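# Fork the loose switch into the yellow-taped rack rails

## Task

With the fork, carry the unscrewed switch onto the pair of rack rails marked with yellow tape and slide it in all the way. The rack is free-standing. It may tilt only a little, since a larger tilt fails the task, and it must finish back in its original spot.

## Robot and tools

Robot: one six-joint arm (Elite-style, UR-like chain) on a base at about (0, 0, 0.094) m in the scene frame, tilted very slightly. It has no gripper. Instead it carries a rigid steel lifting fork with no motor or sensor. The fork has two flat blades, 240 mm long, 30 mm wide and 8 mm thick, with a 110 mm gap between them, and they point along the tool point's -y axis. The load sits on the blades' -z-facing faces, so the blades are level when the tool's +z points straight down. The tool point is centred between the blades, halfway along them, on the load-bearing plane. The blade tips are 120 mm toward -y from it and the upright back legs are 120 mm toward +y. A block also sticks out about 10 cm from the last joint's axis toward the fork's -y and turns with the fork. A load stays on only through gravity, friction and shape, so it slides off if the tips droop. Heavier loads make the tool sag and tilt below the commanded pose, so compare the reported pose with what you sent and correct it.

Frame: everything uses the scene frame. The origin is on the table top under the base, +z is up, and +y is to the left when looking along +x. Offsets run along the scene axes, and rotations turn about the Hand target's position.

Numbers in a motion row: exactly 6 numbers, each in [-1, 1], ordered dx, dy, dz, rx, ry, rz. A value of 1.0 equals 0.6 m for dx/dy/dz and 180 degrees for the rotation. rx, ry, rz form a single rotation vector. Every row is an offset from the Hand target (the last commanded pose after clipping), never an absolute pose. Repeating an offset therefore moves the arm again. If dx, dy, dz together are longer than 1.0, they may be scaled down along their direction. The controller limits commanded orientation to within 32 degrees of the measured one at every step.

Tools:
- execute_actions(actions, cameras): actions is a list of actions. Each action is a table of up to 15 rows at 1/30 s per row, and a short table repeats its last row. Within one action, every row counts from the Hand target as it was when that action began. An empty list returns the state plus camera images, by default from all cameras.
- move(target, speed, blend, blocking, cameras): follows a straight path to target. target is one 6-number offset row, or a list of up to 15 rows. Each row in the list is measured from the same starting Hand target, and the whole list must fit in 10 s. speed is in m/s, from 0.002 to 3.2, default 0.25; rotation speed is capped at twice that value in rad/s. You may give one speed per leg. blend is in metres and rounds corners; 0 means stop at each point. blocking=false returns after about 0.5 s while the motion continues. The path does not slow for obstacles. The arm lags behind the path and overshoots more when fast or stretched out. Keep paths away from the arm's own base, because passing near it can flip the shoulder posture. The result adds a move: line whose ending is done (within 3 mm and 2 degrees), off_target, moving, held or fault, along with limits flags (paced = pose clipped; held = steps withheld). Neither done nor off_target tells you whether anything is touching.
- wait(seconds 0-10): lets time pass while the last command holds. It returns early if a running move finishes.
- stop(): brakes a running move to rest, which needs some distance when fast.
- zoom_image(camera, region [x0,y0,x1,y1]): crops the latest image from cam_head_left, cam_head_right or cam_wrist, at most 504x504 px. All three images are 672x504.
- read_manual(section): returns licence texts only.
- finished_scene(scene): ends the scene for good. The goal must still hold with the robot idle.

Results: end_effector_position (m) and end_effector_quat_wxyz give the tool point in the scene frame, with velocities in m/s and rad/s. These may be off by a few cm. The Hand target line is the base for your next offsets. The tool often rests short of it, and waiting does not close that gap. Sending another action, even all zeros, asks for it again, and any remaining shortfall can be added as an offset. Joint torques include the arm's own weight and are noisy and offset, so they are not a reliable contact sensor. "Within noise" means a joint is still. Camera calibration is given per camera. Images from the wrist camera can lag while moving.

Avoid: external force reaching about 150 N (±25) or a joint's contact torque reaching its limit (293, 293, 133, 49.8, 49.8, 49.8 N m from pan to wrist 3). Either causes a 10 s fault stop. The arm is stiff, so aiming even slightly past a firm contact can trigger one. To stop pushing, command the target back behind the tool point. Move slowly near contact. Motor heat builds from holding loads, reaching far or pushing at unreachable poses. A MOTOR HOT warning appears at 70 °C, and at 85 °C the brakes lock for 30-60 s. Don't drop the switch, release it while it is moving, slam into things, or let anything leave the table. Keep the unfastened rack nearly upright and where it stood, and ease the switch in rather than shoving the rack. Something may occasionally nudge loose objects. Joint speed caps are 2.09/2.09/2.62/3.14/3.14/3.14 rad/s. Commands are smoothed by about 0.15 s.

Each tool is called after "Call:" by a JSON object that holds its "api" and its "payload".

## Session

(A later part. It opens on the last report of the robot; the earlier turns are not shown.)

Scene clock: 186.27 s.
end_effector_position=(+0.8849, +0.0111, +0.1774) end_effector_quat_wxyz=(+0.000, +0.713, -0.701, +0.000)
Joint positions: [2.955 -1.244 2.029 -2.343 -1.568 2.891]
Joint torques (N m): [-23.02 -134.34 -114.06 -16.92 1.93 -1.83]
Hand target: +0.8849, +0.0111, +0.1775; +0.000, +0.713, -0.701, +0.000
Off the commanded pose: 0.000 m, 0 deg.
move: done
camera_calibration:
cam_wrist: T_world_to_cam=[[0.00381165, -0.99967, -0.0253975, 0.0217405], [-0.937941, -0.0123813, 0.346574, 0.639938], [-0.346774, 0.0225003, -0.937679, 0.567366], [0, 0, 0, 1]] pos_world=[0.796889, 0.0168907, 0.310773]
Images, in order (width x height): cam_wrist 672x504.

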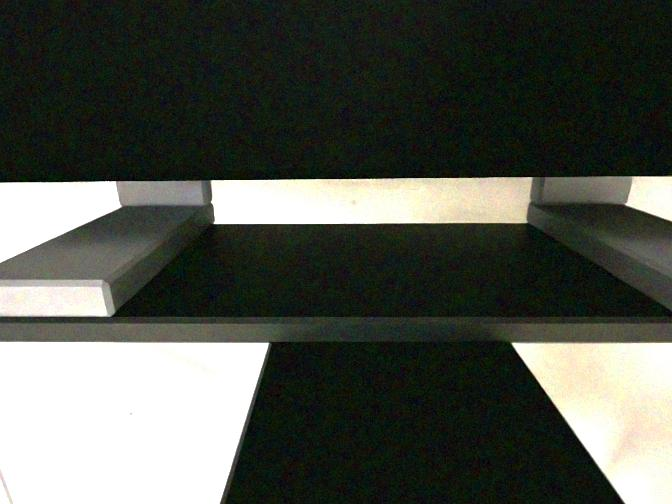

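Call:
{"api": "move", "payload": {"target": [[0, 0, 0.0158, 0, 0, 0], [-0.2, -0.0033, 0.0158, 0, 0, 0]], "speed": [0.03, 0.08], "blend": [0.002, 0], "cameras": ["all"]}}

Call:
{"api": "zoom_image", "payload": {"camera": "cam_head_left", "region": [250, 120, 410, 280]}}

Call:
{"api": "zoom_image", "payload": {"camera": "cam_head_right", "region": [250, 120, 410, 280]}}

Scene clock: 197.47 s.
end_effector_position=(+0.7651, +0.0092, +0.1870) end_effector_quat_wxyz=(+0.001, +0.713, -0.701, +0.000)
Joint positions: [2.905 -1.425 2.249 -2.381 -1.569 2.842]
Joint torques (N m): [-21.49 -106.66 -86.74 -21.98 1.92 -2.16]
Hand target: +0.7649, +0.0092, +0.1870; +0.000, +0.713, -0.701, +0.000
Off the commanded pose: 0.000 m, 0 deg.
move: done
camera_calibration:
cam_wrist: T_world_to_cam=[[0.00381013, -0.99967, -0.0253979, 0.0205402], [-0.937908, -0.0123821, 0.346663, 0.524207], [-0.346863, 0.0225, -0.937646, 0.534823], [0, 0, 0, 1]] pos_world=[0.677089, 0.0149907, 0.320273]

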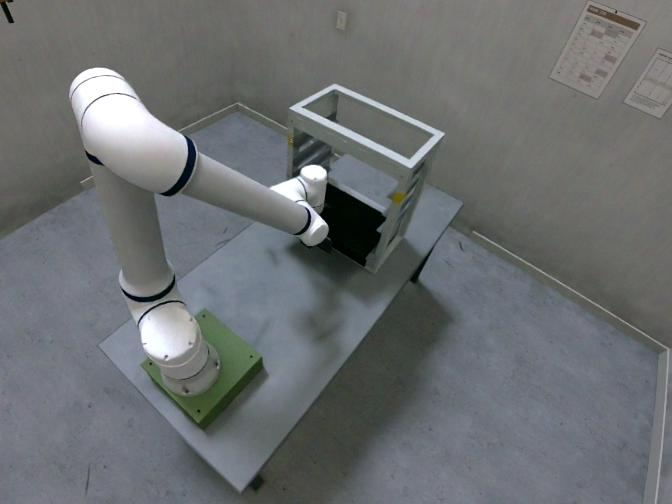

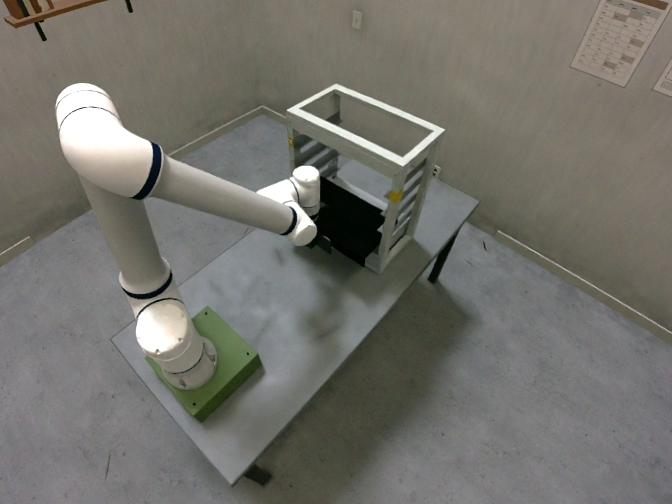

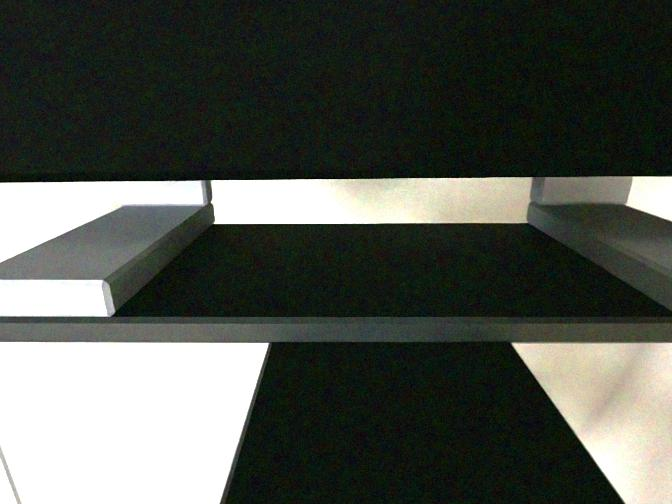

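Scaled by 3.150.

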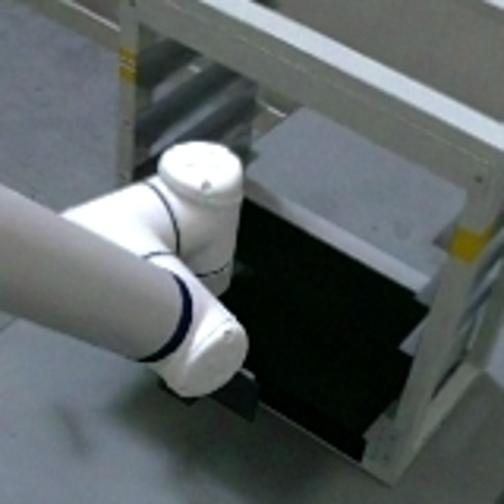

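Scaled by 3.150.

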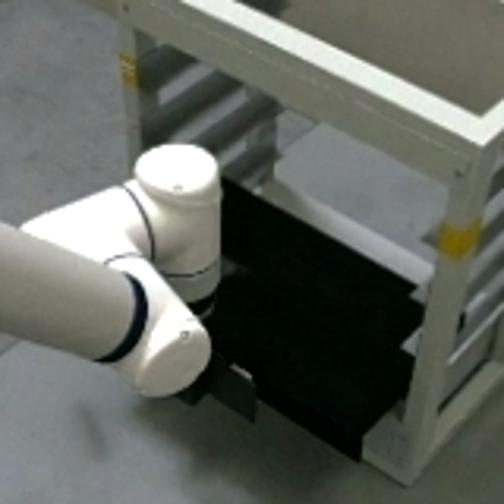

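Call:
{"api": "move", "payload": {"target": [[-0.3167, -0.0053, 0, 0, 0, 0], [-0.3167, -0.0053, 0.4417, 0, 0, 0]], "speed": [0.1, 0.12], "blend": [0.01, 0], "cameras": ["all"]}}

Call:
{"api": "zoom_image", "payload": {"camera": "cam_head_left", "region": [220, 80, 430, 290]}}

Call:
{"api": "zoom_image", "payload": {"camera": "cam_head_right", "region": [220, 80, 430, 290]}}

Scene clock: 205.03 s.
end_effector_position=(+0.5749, +0.0060, +0.4518) end_effector_quat_wxyz=(+0.000, +0.713, -0.701, +0.000)
Joint positions: [2.766 -2.054 2.209 -1.711 -1.571 2.702]
Joint torques (N m): [-21.27 -49.12 -142.43 -16.59 1.7 -2.16]
Hand target: +0.5749, +0.0060, +0.4520; +0.000, +0.713, -0.701, +0.000
Off the commanded pose: 0.000 m, 0 deg.
move: done
camera_calibration:
cam_wrist: T_world_to_cam=[[0.00377799, -0.999668, -0.0254916, 0.0248616], [-0.937941, -0.0123824, 0.346573, 0.254049], [-0.346774, 0.0226003, -0.937677, 0.717183], [0, 0, 0, 1]] pos_world=[0.486889, 0.0117905, 0.585073]

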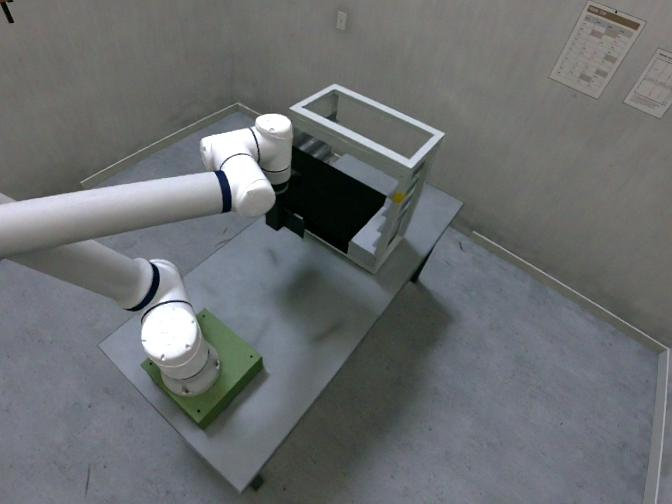

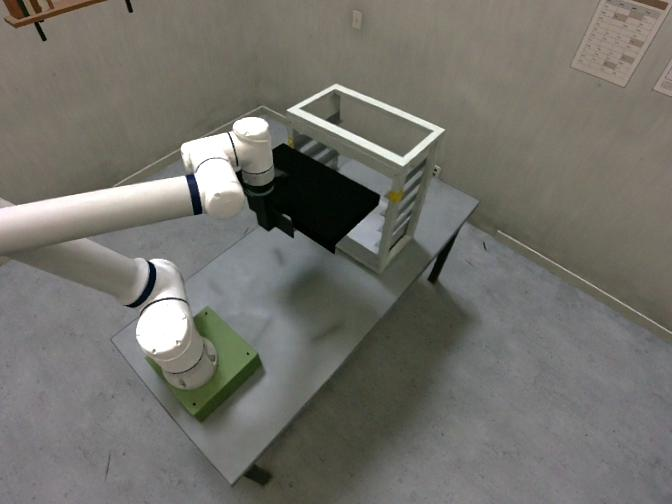

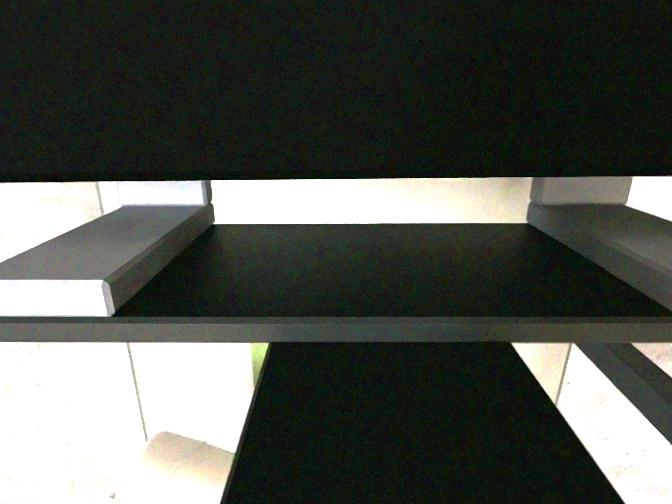

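Scaled by 2.400.

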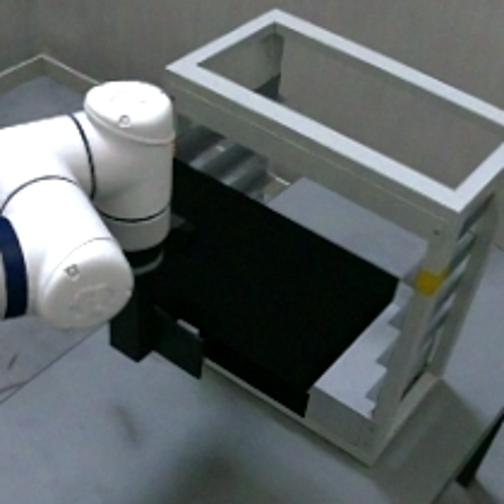

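Scaled by 2.400.

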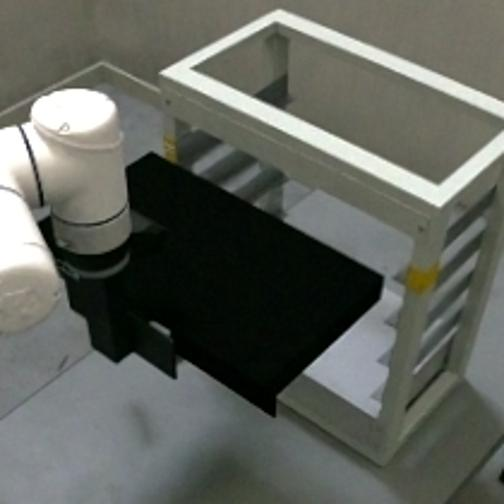

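Call:
{"api": "move", "payload": {"target": [0.2, 0.0033, 0, 0, 0, 0], "speed": 0.1, "cameras": ["cam_head_left", "cam_head_right"]}}

Call:
{"api": "zoom_image", "payload": {"camera": "cam_head_left", "region": [270, 100, 430, 260]}}

Call:
{"api": "zoom_image", "payload": {"camera": "cam_head_right", "region": [270, 100, 430, 260]}}

Scene clock: 213.80 s.
end_effector_position=(+0.6947, +0.0080, +0.4520) end_effector_quat_wxyz=(+0.000, +0.713, -0.701, +0.000)
Joint positions: [2.864 -1.811 2.062 -1.808 -1.57 2.801]
Joint torques (N m): [10.5 -53.2 -142.59 -21.84 0.76 3.49]
Hand target: +0.6949, +0.0080, +0.4520; +0.000, +0.713, -0.701, +0.000
Off the commanded pose: 0.000 m, 0 deg.
move: done
Images, in order (width x height): cam_head_left 672x504, cam_head_right 672x504.

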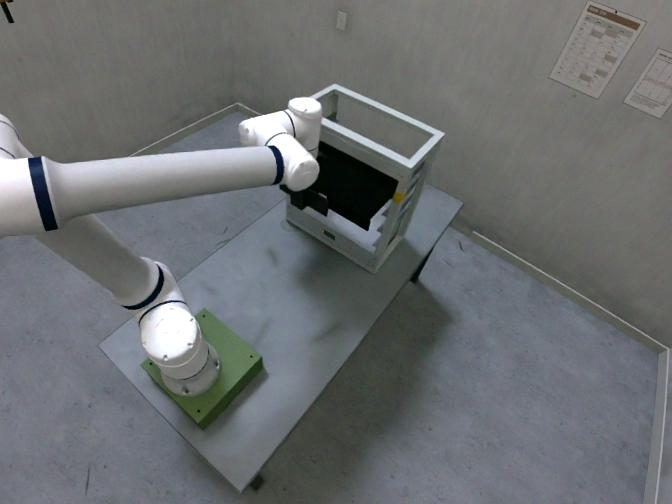

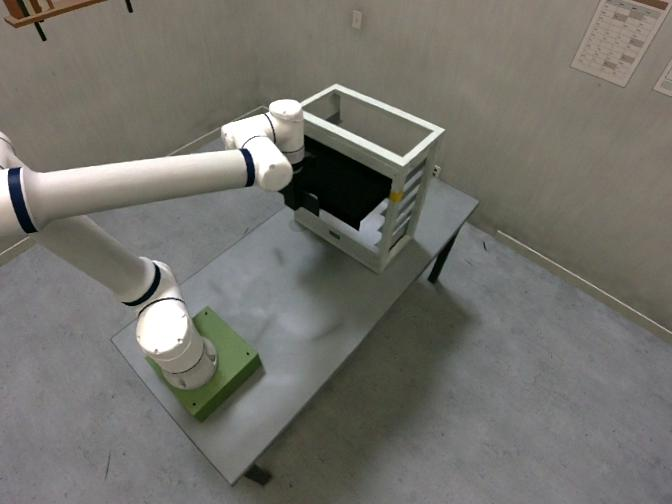

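Scaled by 3.150.

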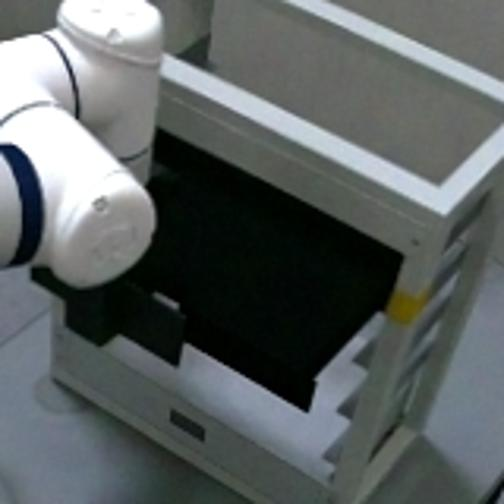

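Scaled by 3.150.

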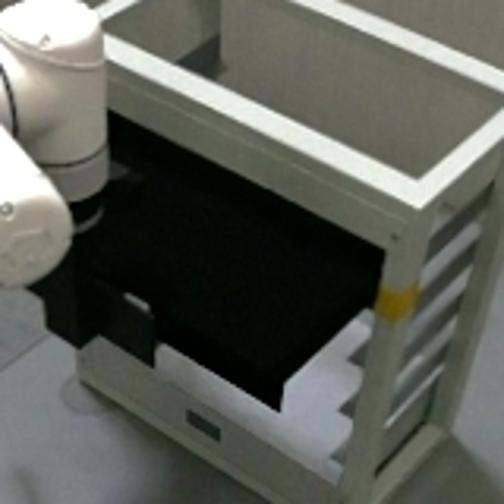

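Call:
{"api": "move", "payload": {"target": [0.2167, 0.0036, 0, 0, 0, 0], "speed": 0.08, "cameras": ["all"]}}

Call:
{"api": "zoom_image", "payload": {"camera": "cam_head_left", "region": [270, 100, 430, 260]}}

Call:
{"api": "zoom_image", "payload": {"camera": "cam_head_right", "region": [270, 100, 430, 260]}}

Scene clock: 219.30 s.
end_effector_position=(+0.8247, +0.0101, +0.4520) end_effector_quat_wxyz=(+0.000, +0.713, -0.701, +0.000)
Joint positions: [2.931 -1.579 1.865 -1.843 -1.569 2.867]
Joint torques (N m): [7.63 -77.78 -140.57 -20.25 1.47 3.41]
Hand target: +0.8249, +0.0101, +0.4520; +0.000, +0.713, -0.701, +0.000
Off the commanded pose: 0.000 m, 0 deg.
move: done
camera_calibration:
cam_wrist: T_world_to_cam=[[0.00377799, -0.999668, -0.0254916, 0.0280241], [-0.937941, -0.0123824, 0.346573, 0.488294], [-0.346774, 0.0226003, -0.937677, 0.803996], [0, 0, 0, 1]] pos_world=[0.736689, 0.0158905, 0.585373]

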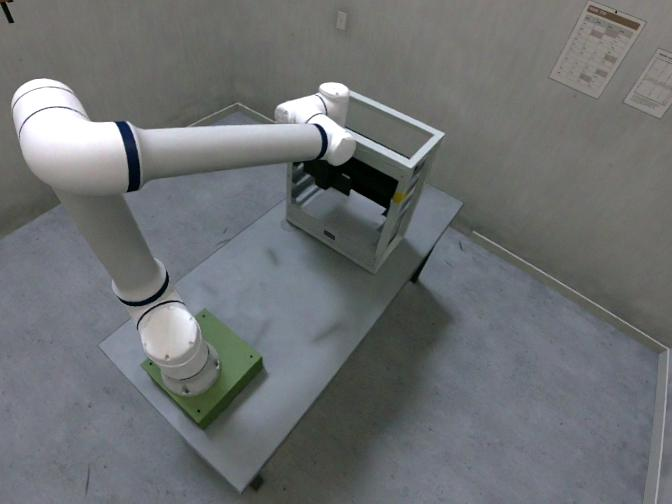

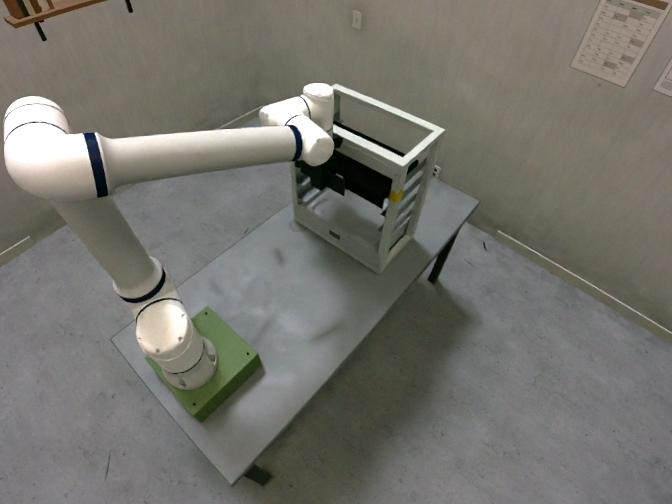

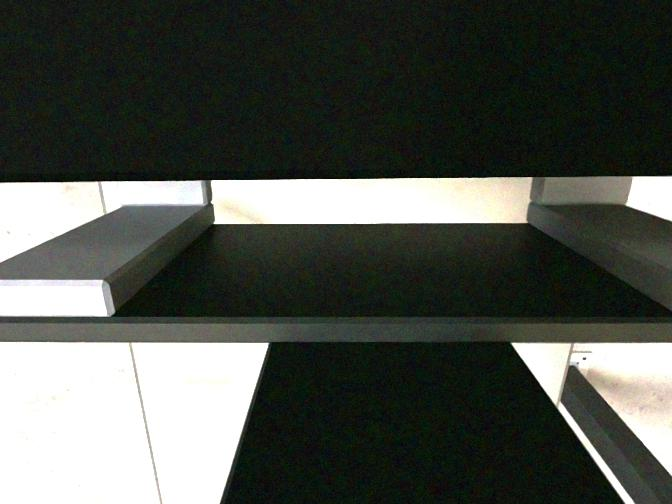

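Scaled by 3.150.

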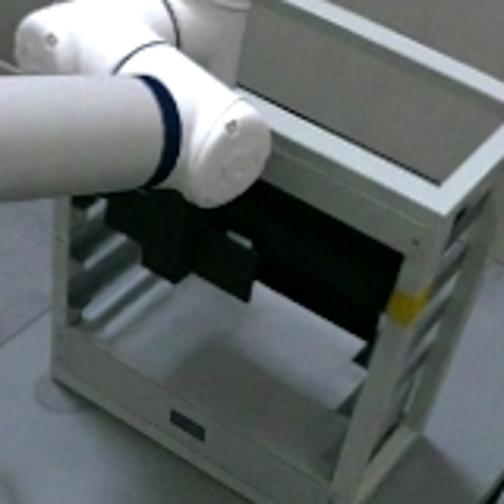

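Scaled by 3.150.

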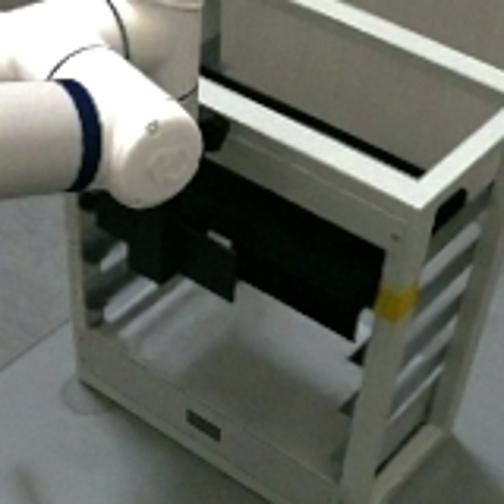

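Call:
{"api": "move", "payload": {"target": [[0, 0, -0.0267, 0, 0, 0], [0, 0, -0.0467, 0, 0, 0]], "speed": [0.02, 0.03], "blend": [0.002, 0], "cameras": ["all"]}}

Call:
{"api": "zoom_image", "payload": {"camera": "cam_head_right", "region": [270, 100, 430, 260]}}

Scene clock: 225.00 s.
end_effector_position=(+0.8249, +0.0101, +0.4241) end_effector_quat_wxyz=(+0.000, +0.713, -0.701, +0.000) end_effector_velocity=(+0.001, +0.000, -0.002) end_effector_angular_velocity=(+0.000, -0.001, +0.000)
Joint positions: [2.931 -1.565 1.902 -1.894 -1.569 2.868]
Joint velocities: [0 0.002 0.002 -0.005 0 0]
Joint torques (N m): [8.95 -51.08 -73.75 -10.48 -0.31 3.61]
Hand target: +0.8249, +0.0101, +0.4240; +0.000, +0.713, -0.701, +0.000
Off the commanded pose: 0.000 m, 0 deg.
move: done
camera_calibration:
cam_wrist: T_world_to_cam=[[0.00381165, -0.99967, -0.0253975, 0.0272351], [-0.937941, -0.0123813, 0.346574, 0.49815], [-0.346774, 0.0225003, -0.937679, 0.777907], [0, 0, 0, 1]] pos_world=[0.736889, 0.0158907, 0.557473]

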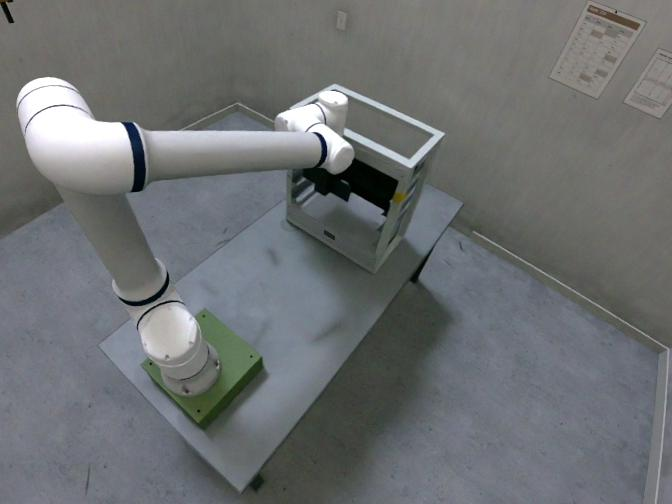

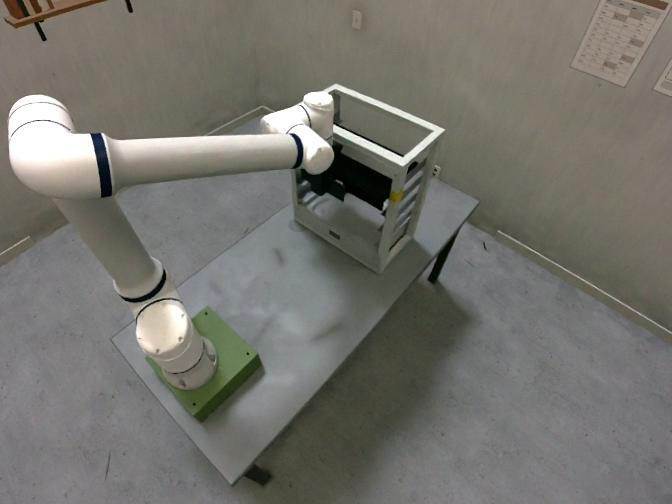

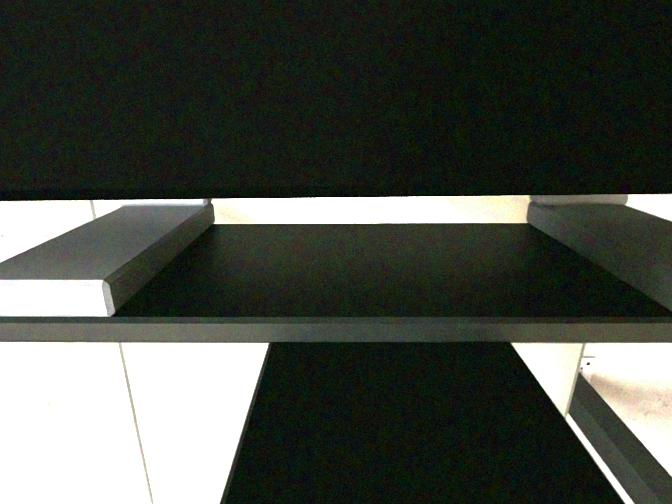

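Scaled by 3.150.

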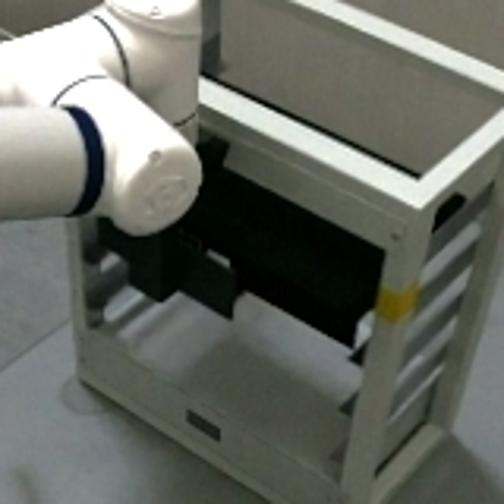

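Call:
{"api": "move", "payload": {"target": [[-0.4498, -0.0075, 0, 0, 0, 0], [-0.4498, -0.0075, 0.0733, 0, 0, 0]], "speed": [0.2, 0.12], "blend": [0.01, 0], "cameras": ["all"]}}

Call:
{"api": "zoom_image", "payload": {"camera": "cam_head_left", "region": [270, 100, 430, 260]}}

Call:
{"api": "zoom_image", "payload": {"camera": "cam_head_right", "region": [270, 100, 430, 260]}}

Scene clock: 238.57 s.
end_effector_position=(+0.5550, +0.0056, +0.4677) end_effector_quat_wxyz=(+0.000, +0.713, -0.701, +0.000)
Joint positions: [2.743 -2.102 2.202 -1.657 -1.571 2.68]
Joint torques (N m): [-21.07 -23.55 -102.36 -5.41 2.12 -2.2]
Hand target: +0.5550, +0.0056, +0.4680; +0.000, +0.713, -0.701, +0.000
Off the commanded pose: 0.000 m, 0 deg.
move: done
camera_calibration:
cam_wrist: T_world_to_cam=[[0.00381165, -0.99967, -0.0253975, 0.0248723], [-0.937941, -0.0123813, 0.346574, 0.229927], [-0.346774, 0.0225003, -0.937679, 0.725332], [0, 0, 0, 1]] pos_world=[0.467089, 0.0113907, 0.601073]

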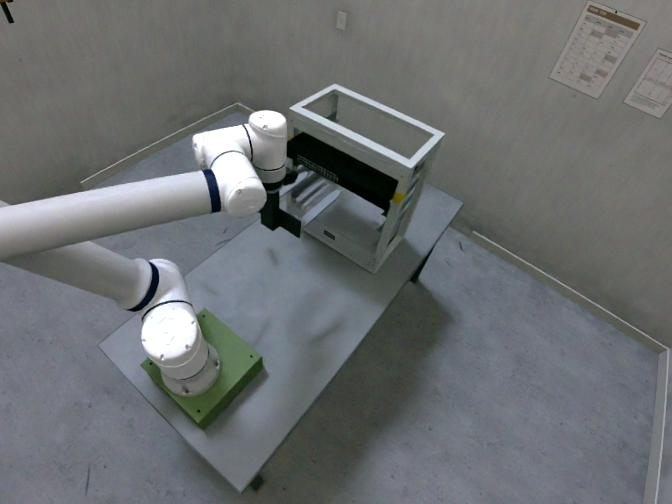

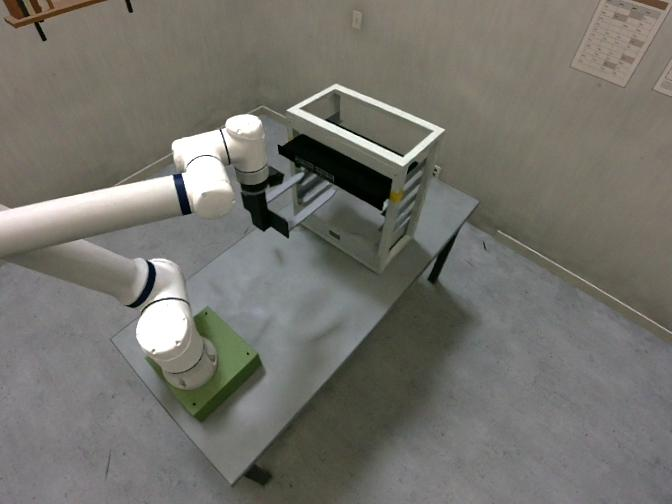

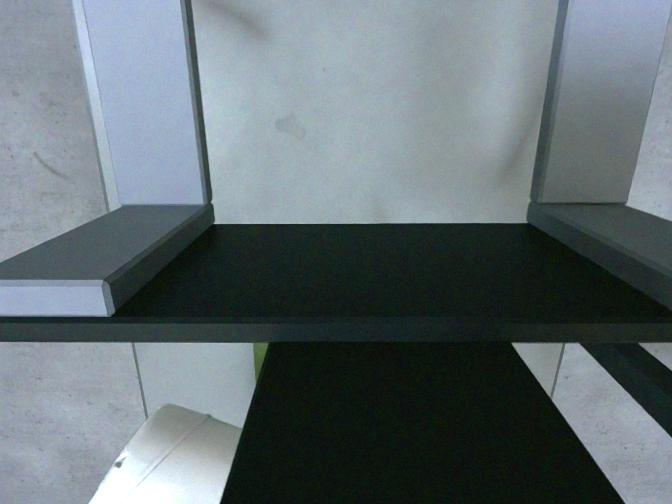

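Scaled by 3.150.

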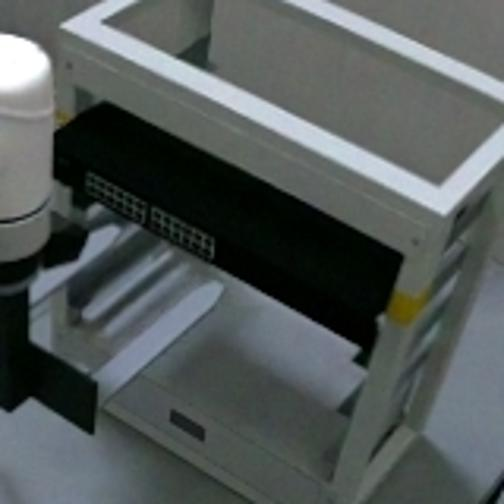

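Scaled by 3.150.

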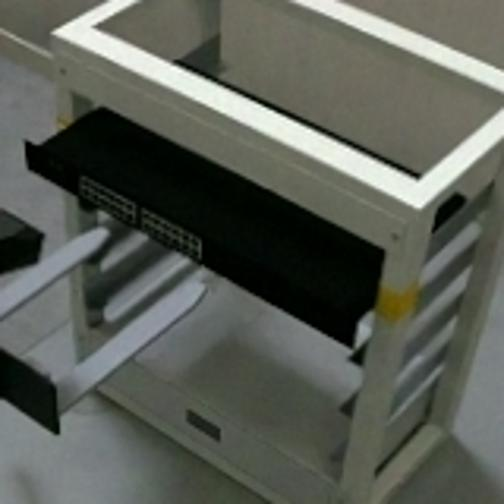

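Call:
{"api": "move", "payload": {"target": [[0.045, 0.0007, 0, 0, 0, 0], [0.155, 0.0026, 0, 0, 0, 0]], "speed": [0.06, 0.03]}}

Scene clock: 251.20 s.
end_effector_position=(+0.6478, +0.0072, +0.4680) end_effector_quat_wxyz=(+0.000, +0.713, -0.701, +0.000)
Joint positions: [2.832 -1.907 2.099 -1.748 -1.57 2.768]
Joint torques (N m): [9.5 -14.4 -113.87 -16.77 3.52 3.45]
Hand target: +0.6480, +0.0072, +0.4680; +0.000, +0.713, -0.701, +0.000
Off the commanded pose: 0.000 m, 0 deg.
move: done

Call:
{"api": "move", "payload": {"target": [0.016, 0.0003, 0, 0, 0, 0], "speed": 0.015}}

Call:
{"api": "move", "payload": {"target": [0.005, 0.0001, 0, 0, 0, 0], "speed": 0.008}}

Scene clock: 254.10 s.
end_effector_position=(+0.6574, +0.0074, +0.4679) end_effector_quat_wxyz=(+0.000, +0.713, -0.701, +0.000)
Joint positions: [2.839 -1.889 2.087 -1.755 -1.57 2.776]
Joint torques (N m): [8.57 -14.27 -112.94 -16.62 4.04 3.34]
Hand target: +0.6576, +0.0074, +0.4680; +0.000, +0.713, -0.701, +0.000
Off the commanded pose: 0.000 m, 0 deg.
move: done

Scene clock: 254.80 s.
end_effector_position=(+0.6604, +0.0074, +0.4679) end_effector_quat_wxyz=(+0.000, +0.713, -0.701, +0.000)
Joint positions: [2.841 -1.883 2.083 -1.757 -1.57 2.778]
Joint torques (N m): [8.87 -15.61 -112.54 -16.77 3.99 3.42]
Hand target: +0.6606, +0.0074, +0.4680; +0.000, +0.713, -0.701, +0.000
Off the commanded pose: 0.000 m, 0 deg.
move: done

Call:
{"api": "move", "payload": {"target": [0.0033, 0, 0, 0, 0, 0], "speed": 0.008, "cameras": ["cam_head_left", "cam_head_right"]}}

Scene clock: 256.87 s.
end_effector_position=(+0.6625, +0.0074, +0.4679) end_effector_quat_wxyz=(+0.000, +0.713, -0.701, +0.000)
Joint positions: [2.843 -1.879 2.08 -1.758 -1.57 2.779]
Joint torques (N m): [9.85 -15.84 -113.17 -16.86 3.89 3.56]
Hand target: +0.6626, +0.0074, +0.4680; +0.000, +0.713, -0.701, +0.000
Off the commanded pose: 0.000 m, 0 deg.
move: done
Images, in order (width x height): cam_head_left 672x504, cam_head_right 672x504.

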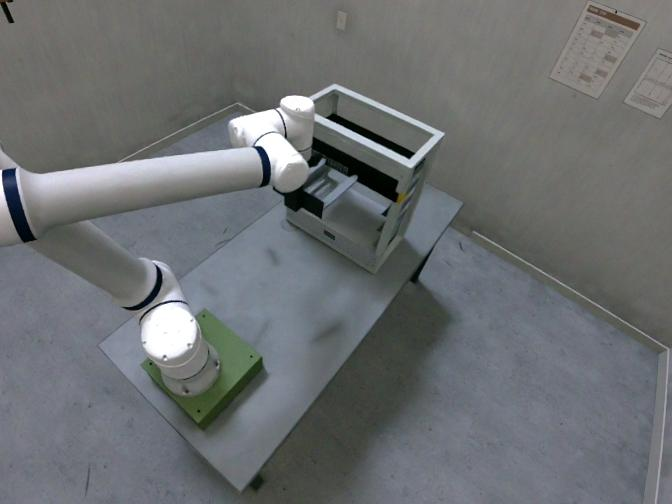

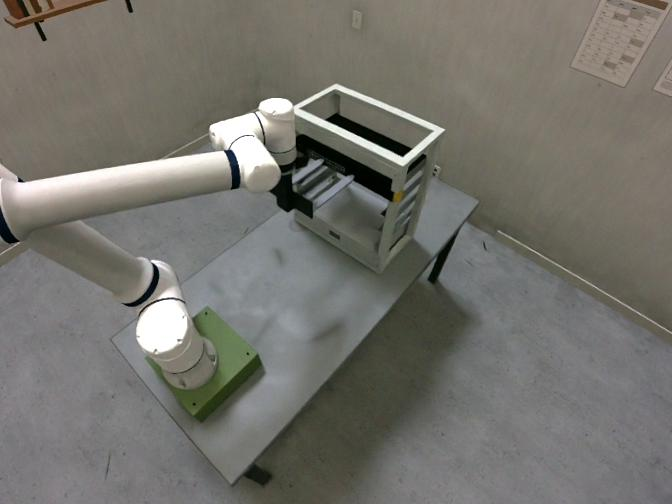

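Call:
{"api": "move", "payload": {"target": [0.0025, 0, 0, 0, 0, 0], "speed": 0.008}}

Call:
{"api": "zoom_image", "payload": {"camera": "cam_head_left", "region": [360, 150, 440, 230]}}

Scene clock: 259.97 s.
end_effector_position=(+0.6640, +0.0074, +0.4679) end_effector_quat_wxyz=(+0.000, +0.713, -0.701, +0.000)
Joint positions: [2.844 -1.876 2.078 -1.759 -1.57 2.78]
Joint torques (N m): [8.79 -16.8 -113.27 -16.6 3.83 3.65]
Hand target: +0.6641, +0.0074, +0.4680; +0.000, +0.713, -0.701, +0.000
Off the commanded pose: 0.000 m, 0 deg.
move: done

Scaled by 6.300.
This view is cut from an older image: the scene may have changed since it was taken.

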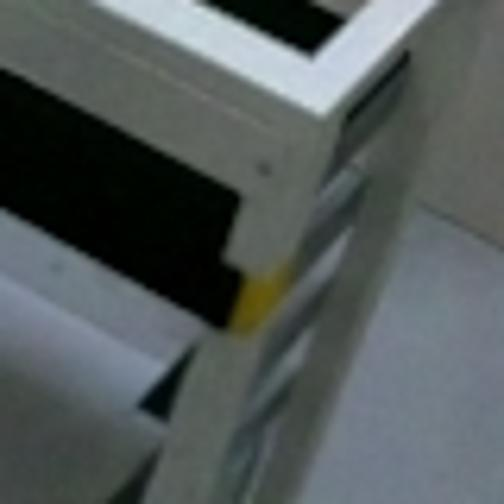

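Call:
{"api": "move", "payload": {"target": [0.0018, 0, 0, 0, 0, 0], "speed": 0.008, "cameras": ["cam_head_left", "cam_head_right"]}}

Call:
{"api": "zoom_image", "payload": {"camera": "cam_head_left", "region": [360, 150, 440, 230]}}

Call:
{"api": "zoom_image", "payload": {"camera": "cam_head_right", "region": [360, 150, 440, 230]}}

Scene clock: 262.93 s.
end_effector_position=(+0.6651, +0.0074, +0.4680) end_effector_quat_wxyz=(+0.000, +0.713, -0.701, +0.000)
Joint positions: [2.844 -1.874 2.077 -1.76 -1.57 2.781]
Joint torques (N m): [11.33 -5.42 -114.2 -18.89 3.88 4.23]
Hand target: +0.6652, +0.0074, +0.4680; +0.000, +0.713, -0.701, +0.000
Off the commanded pose: 0.000 m, 0 deg.
move: done
Images, in order (width x height): cam_head_left 672x504, cam_head_right 672x504.

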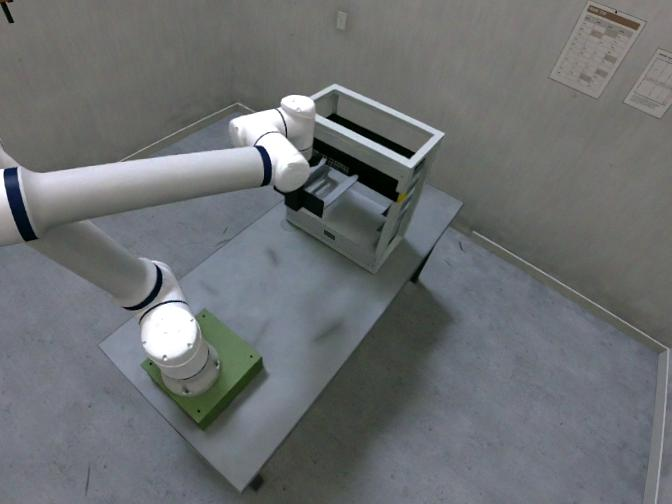

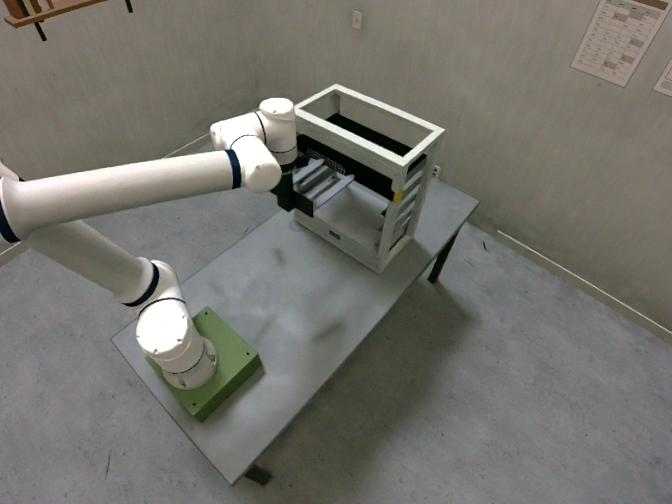

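Scaled by 6.300.

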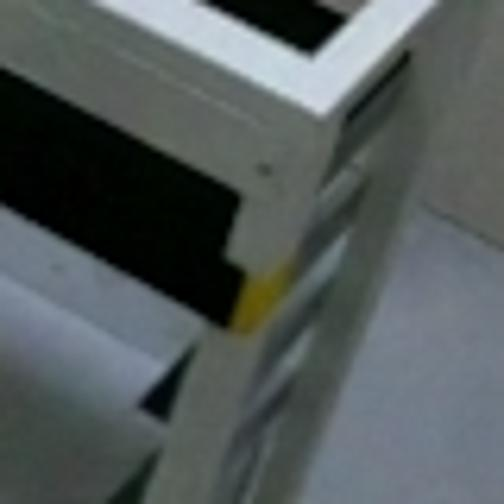

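Scaled by 6.300.

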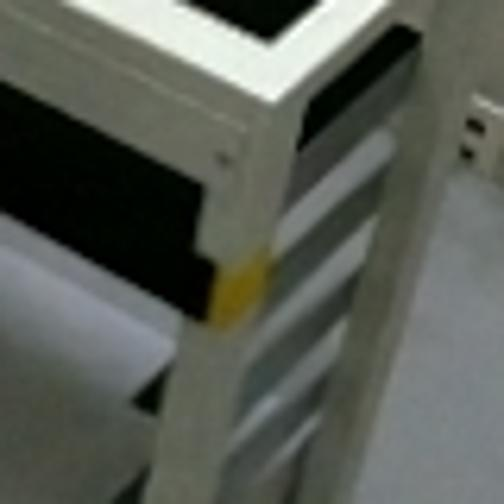

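Call:
{"api": "move", "payload": {"target": [0.001, 0, 0, 0, 0, 0], "speed": 0.005}}

Scene clock: 265.27 s.
end_effector_position=(+0.6657, +0.0074, +0.4679) end_effector_quat_wxyz=(+0.000, +0.713, -0.701, +0.000)
Joint positions: [2.845 -1.872 2.076 -1.76 -1.57 2.781]
Joint torques (N m): [8.75 -3.57 -113.52 -20.47 4.66 6.26]
Hand target: +0.6658, +0.0074, +0.4680; +0.000, +0.713, -0.701, +0.000
Off the commanded pose: 0.000 m, 0 deg.
move: done

Call:
{"api": "move", "payload": {"target": [0.0008, 0, 0, 0, 0, 0], "speed": 0.004}}

Scene clock: 268.43 s.
end_effector_position=(+0.6662, +0.0074, +0.4679) end_effector_quat_wxyz=(+0.001, +0.713, -0.701, +0.000)
Joint positions: [2.845 -1.871 2.076 -1.761 -1.57 2.782]
Joint torques (N m): [7.85 4.45 -116.56 -23.49 5.18 7.72]
Hand target: +0.6662, +0.0074, +0.4680; +0.000, +0.713, -0.701, +0.000
Off the commanded pose: 0.000 m, 0 deg.
move: done

Call:
{"api": "move", "payload": {"target": [[-0.08, -0.0013, 0, 0, 0, 0], [-0.3, -0.005, 0, 0, 0, 0]], "speed": [0.05, 0.25], "cameras": ["cam_head_left", "cam_head_right", "cam_wrist"]}}

Call:
{"api": "zoom_image", "payload": {"camera": "cam_head_left", "region": [250, 120, 410, 280]}}

Call:
{"api": "zoom_image", "payload": {"camera": "cam_head_right", "region": [250, 120, 410, 280]}}

Call:
{"api": "zoom_image", "payload": {"camera": "cam_head_left", "region": [360, 150, 440, 230]}}

Scene clock: 274.50 s.
end_effector_position=(+0.4864, +0.0044, +0.4679) end_effector_quat_wxyz=(+0.001, +0.713, -0.701, +0.000) end_effector_velocity=(-0.002, +0.000, +0.001) end_effector_angular_velocity=(+0.000, -0.001, +0.001)
Joint positions: [2.643 -2.262 2.262 -1.557 -1.573 2.58]
Joint velocities: [-0.003 -0.005 0.001 0.003 0 -0.004]
Joint torques (N m): [-23.89 -9.45 -77.67 -5.4 2.29 -2.48]
Hand target: +0.4862, +0.0044, +0.4680; +0.000, +0.713, -0.701, +0.000
Off the commanded pose: 0.000 m, 0 deg.
move: done
camera_calibration:
cam_wrist: T_world_to_cam=[[0.00381013, -0.99967, -0.0253979, 0.0240404], [-0.937908, -0.0123821, 0.346663, 0.165341], [-0.346863, 0.0225, -0.937646, 0.701736], [0, 0, 0, 1]] pos_world=[0.398389, 0.0102907, 0.601273]

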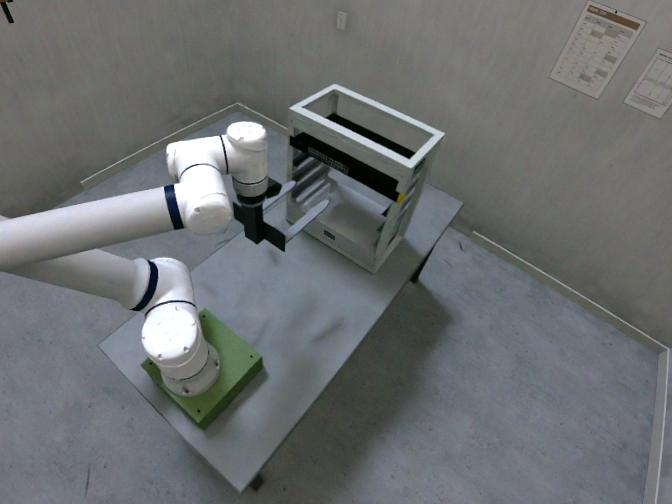

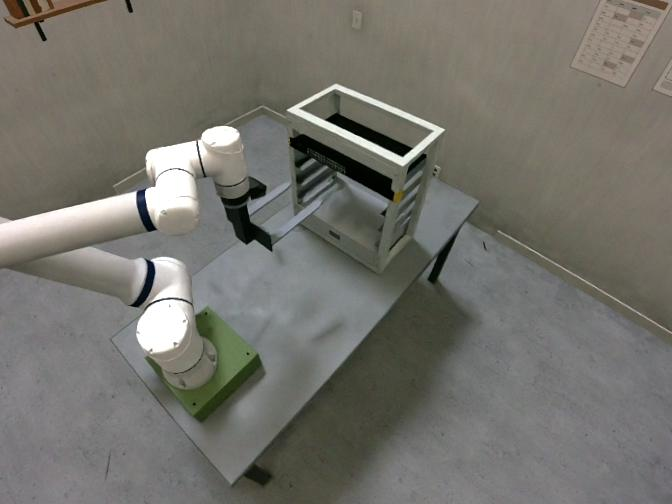

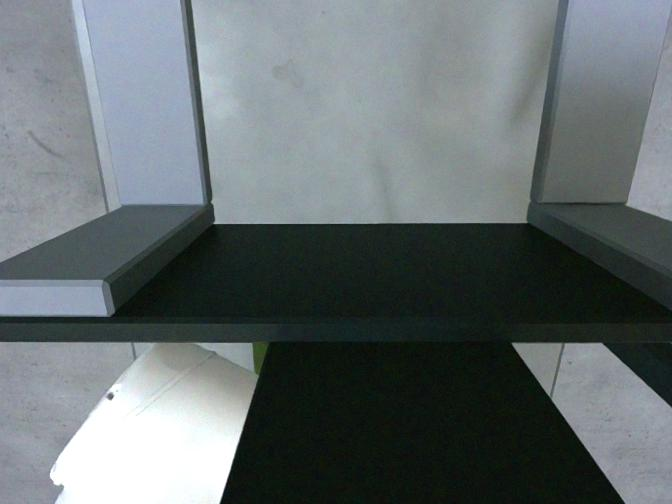

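Scaled by 3.150.

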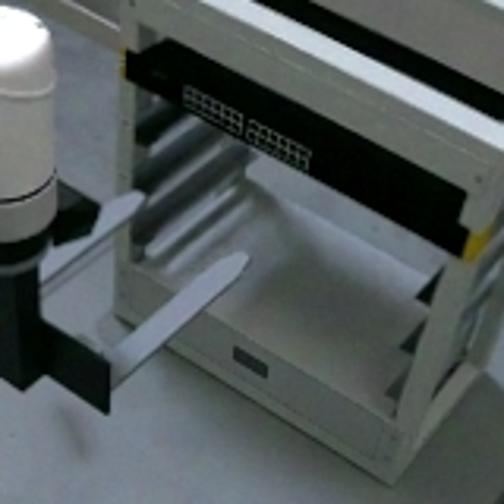

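Scaled by 3.150.

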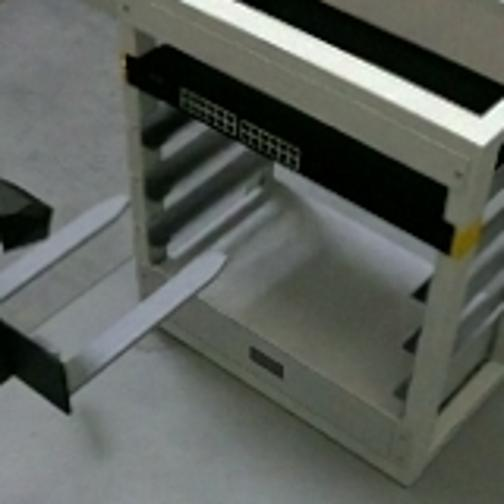

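Scaled by 6.300.

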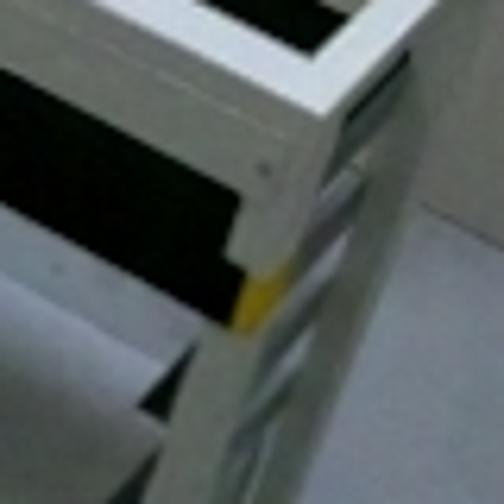

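Call:
{"api": "zoom_image", "payload": {"camera": "cam_head_right", "region": [270, 110, 330, 170]}}

Call:
{"api": "zoom_image", "payload": {"camera": "cam_head_left", "region": [270, 110, 330, 170]}}

Scaled by 8.400.

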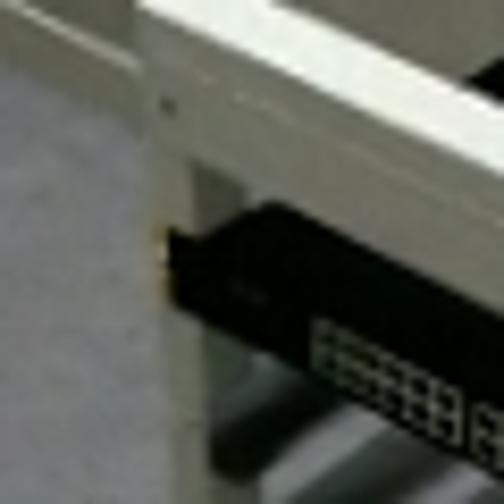

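Scaled by 8.400.

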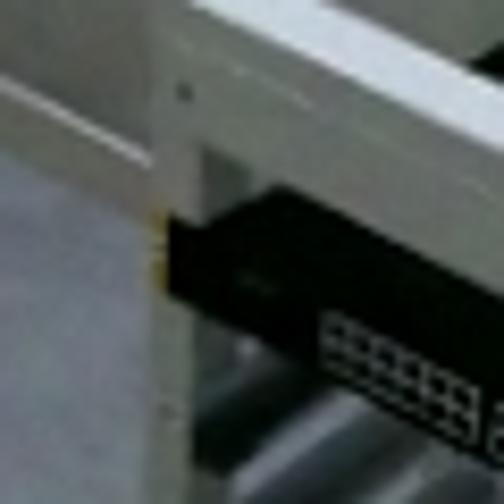

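Call:
{"api": "finished_scene", "payload": {"scene": 2}}

The scene is finished: the task was done.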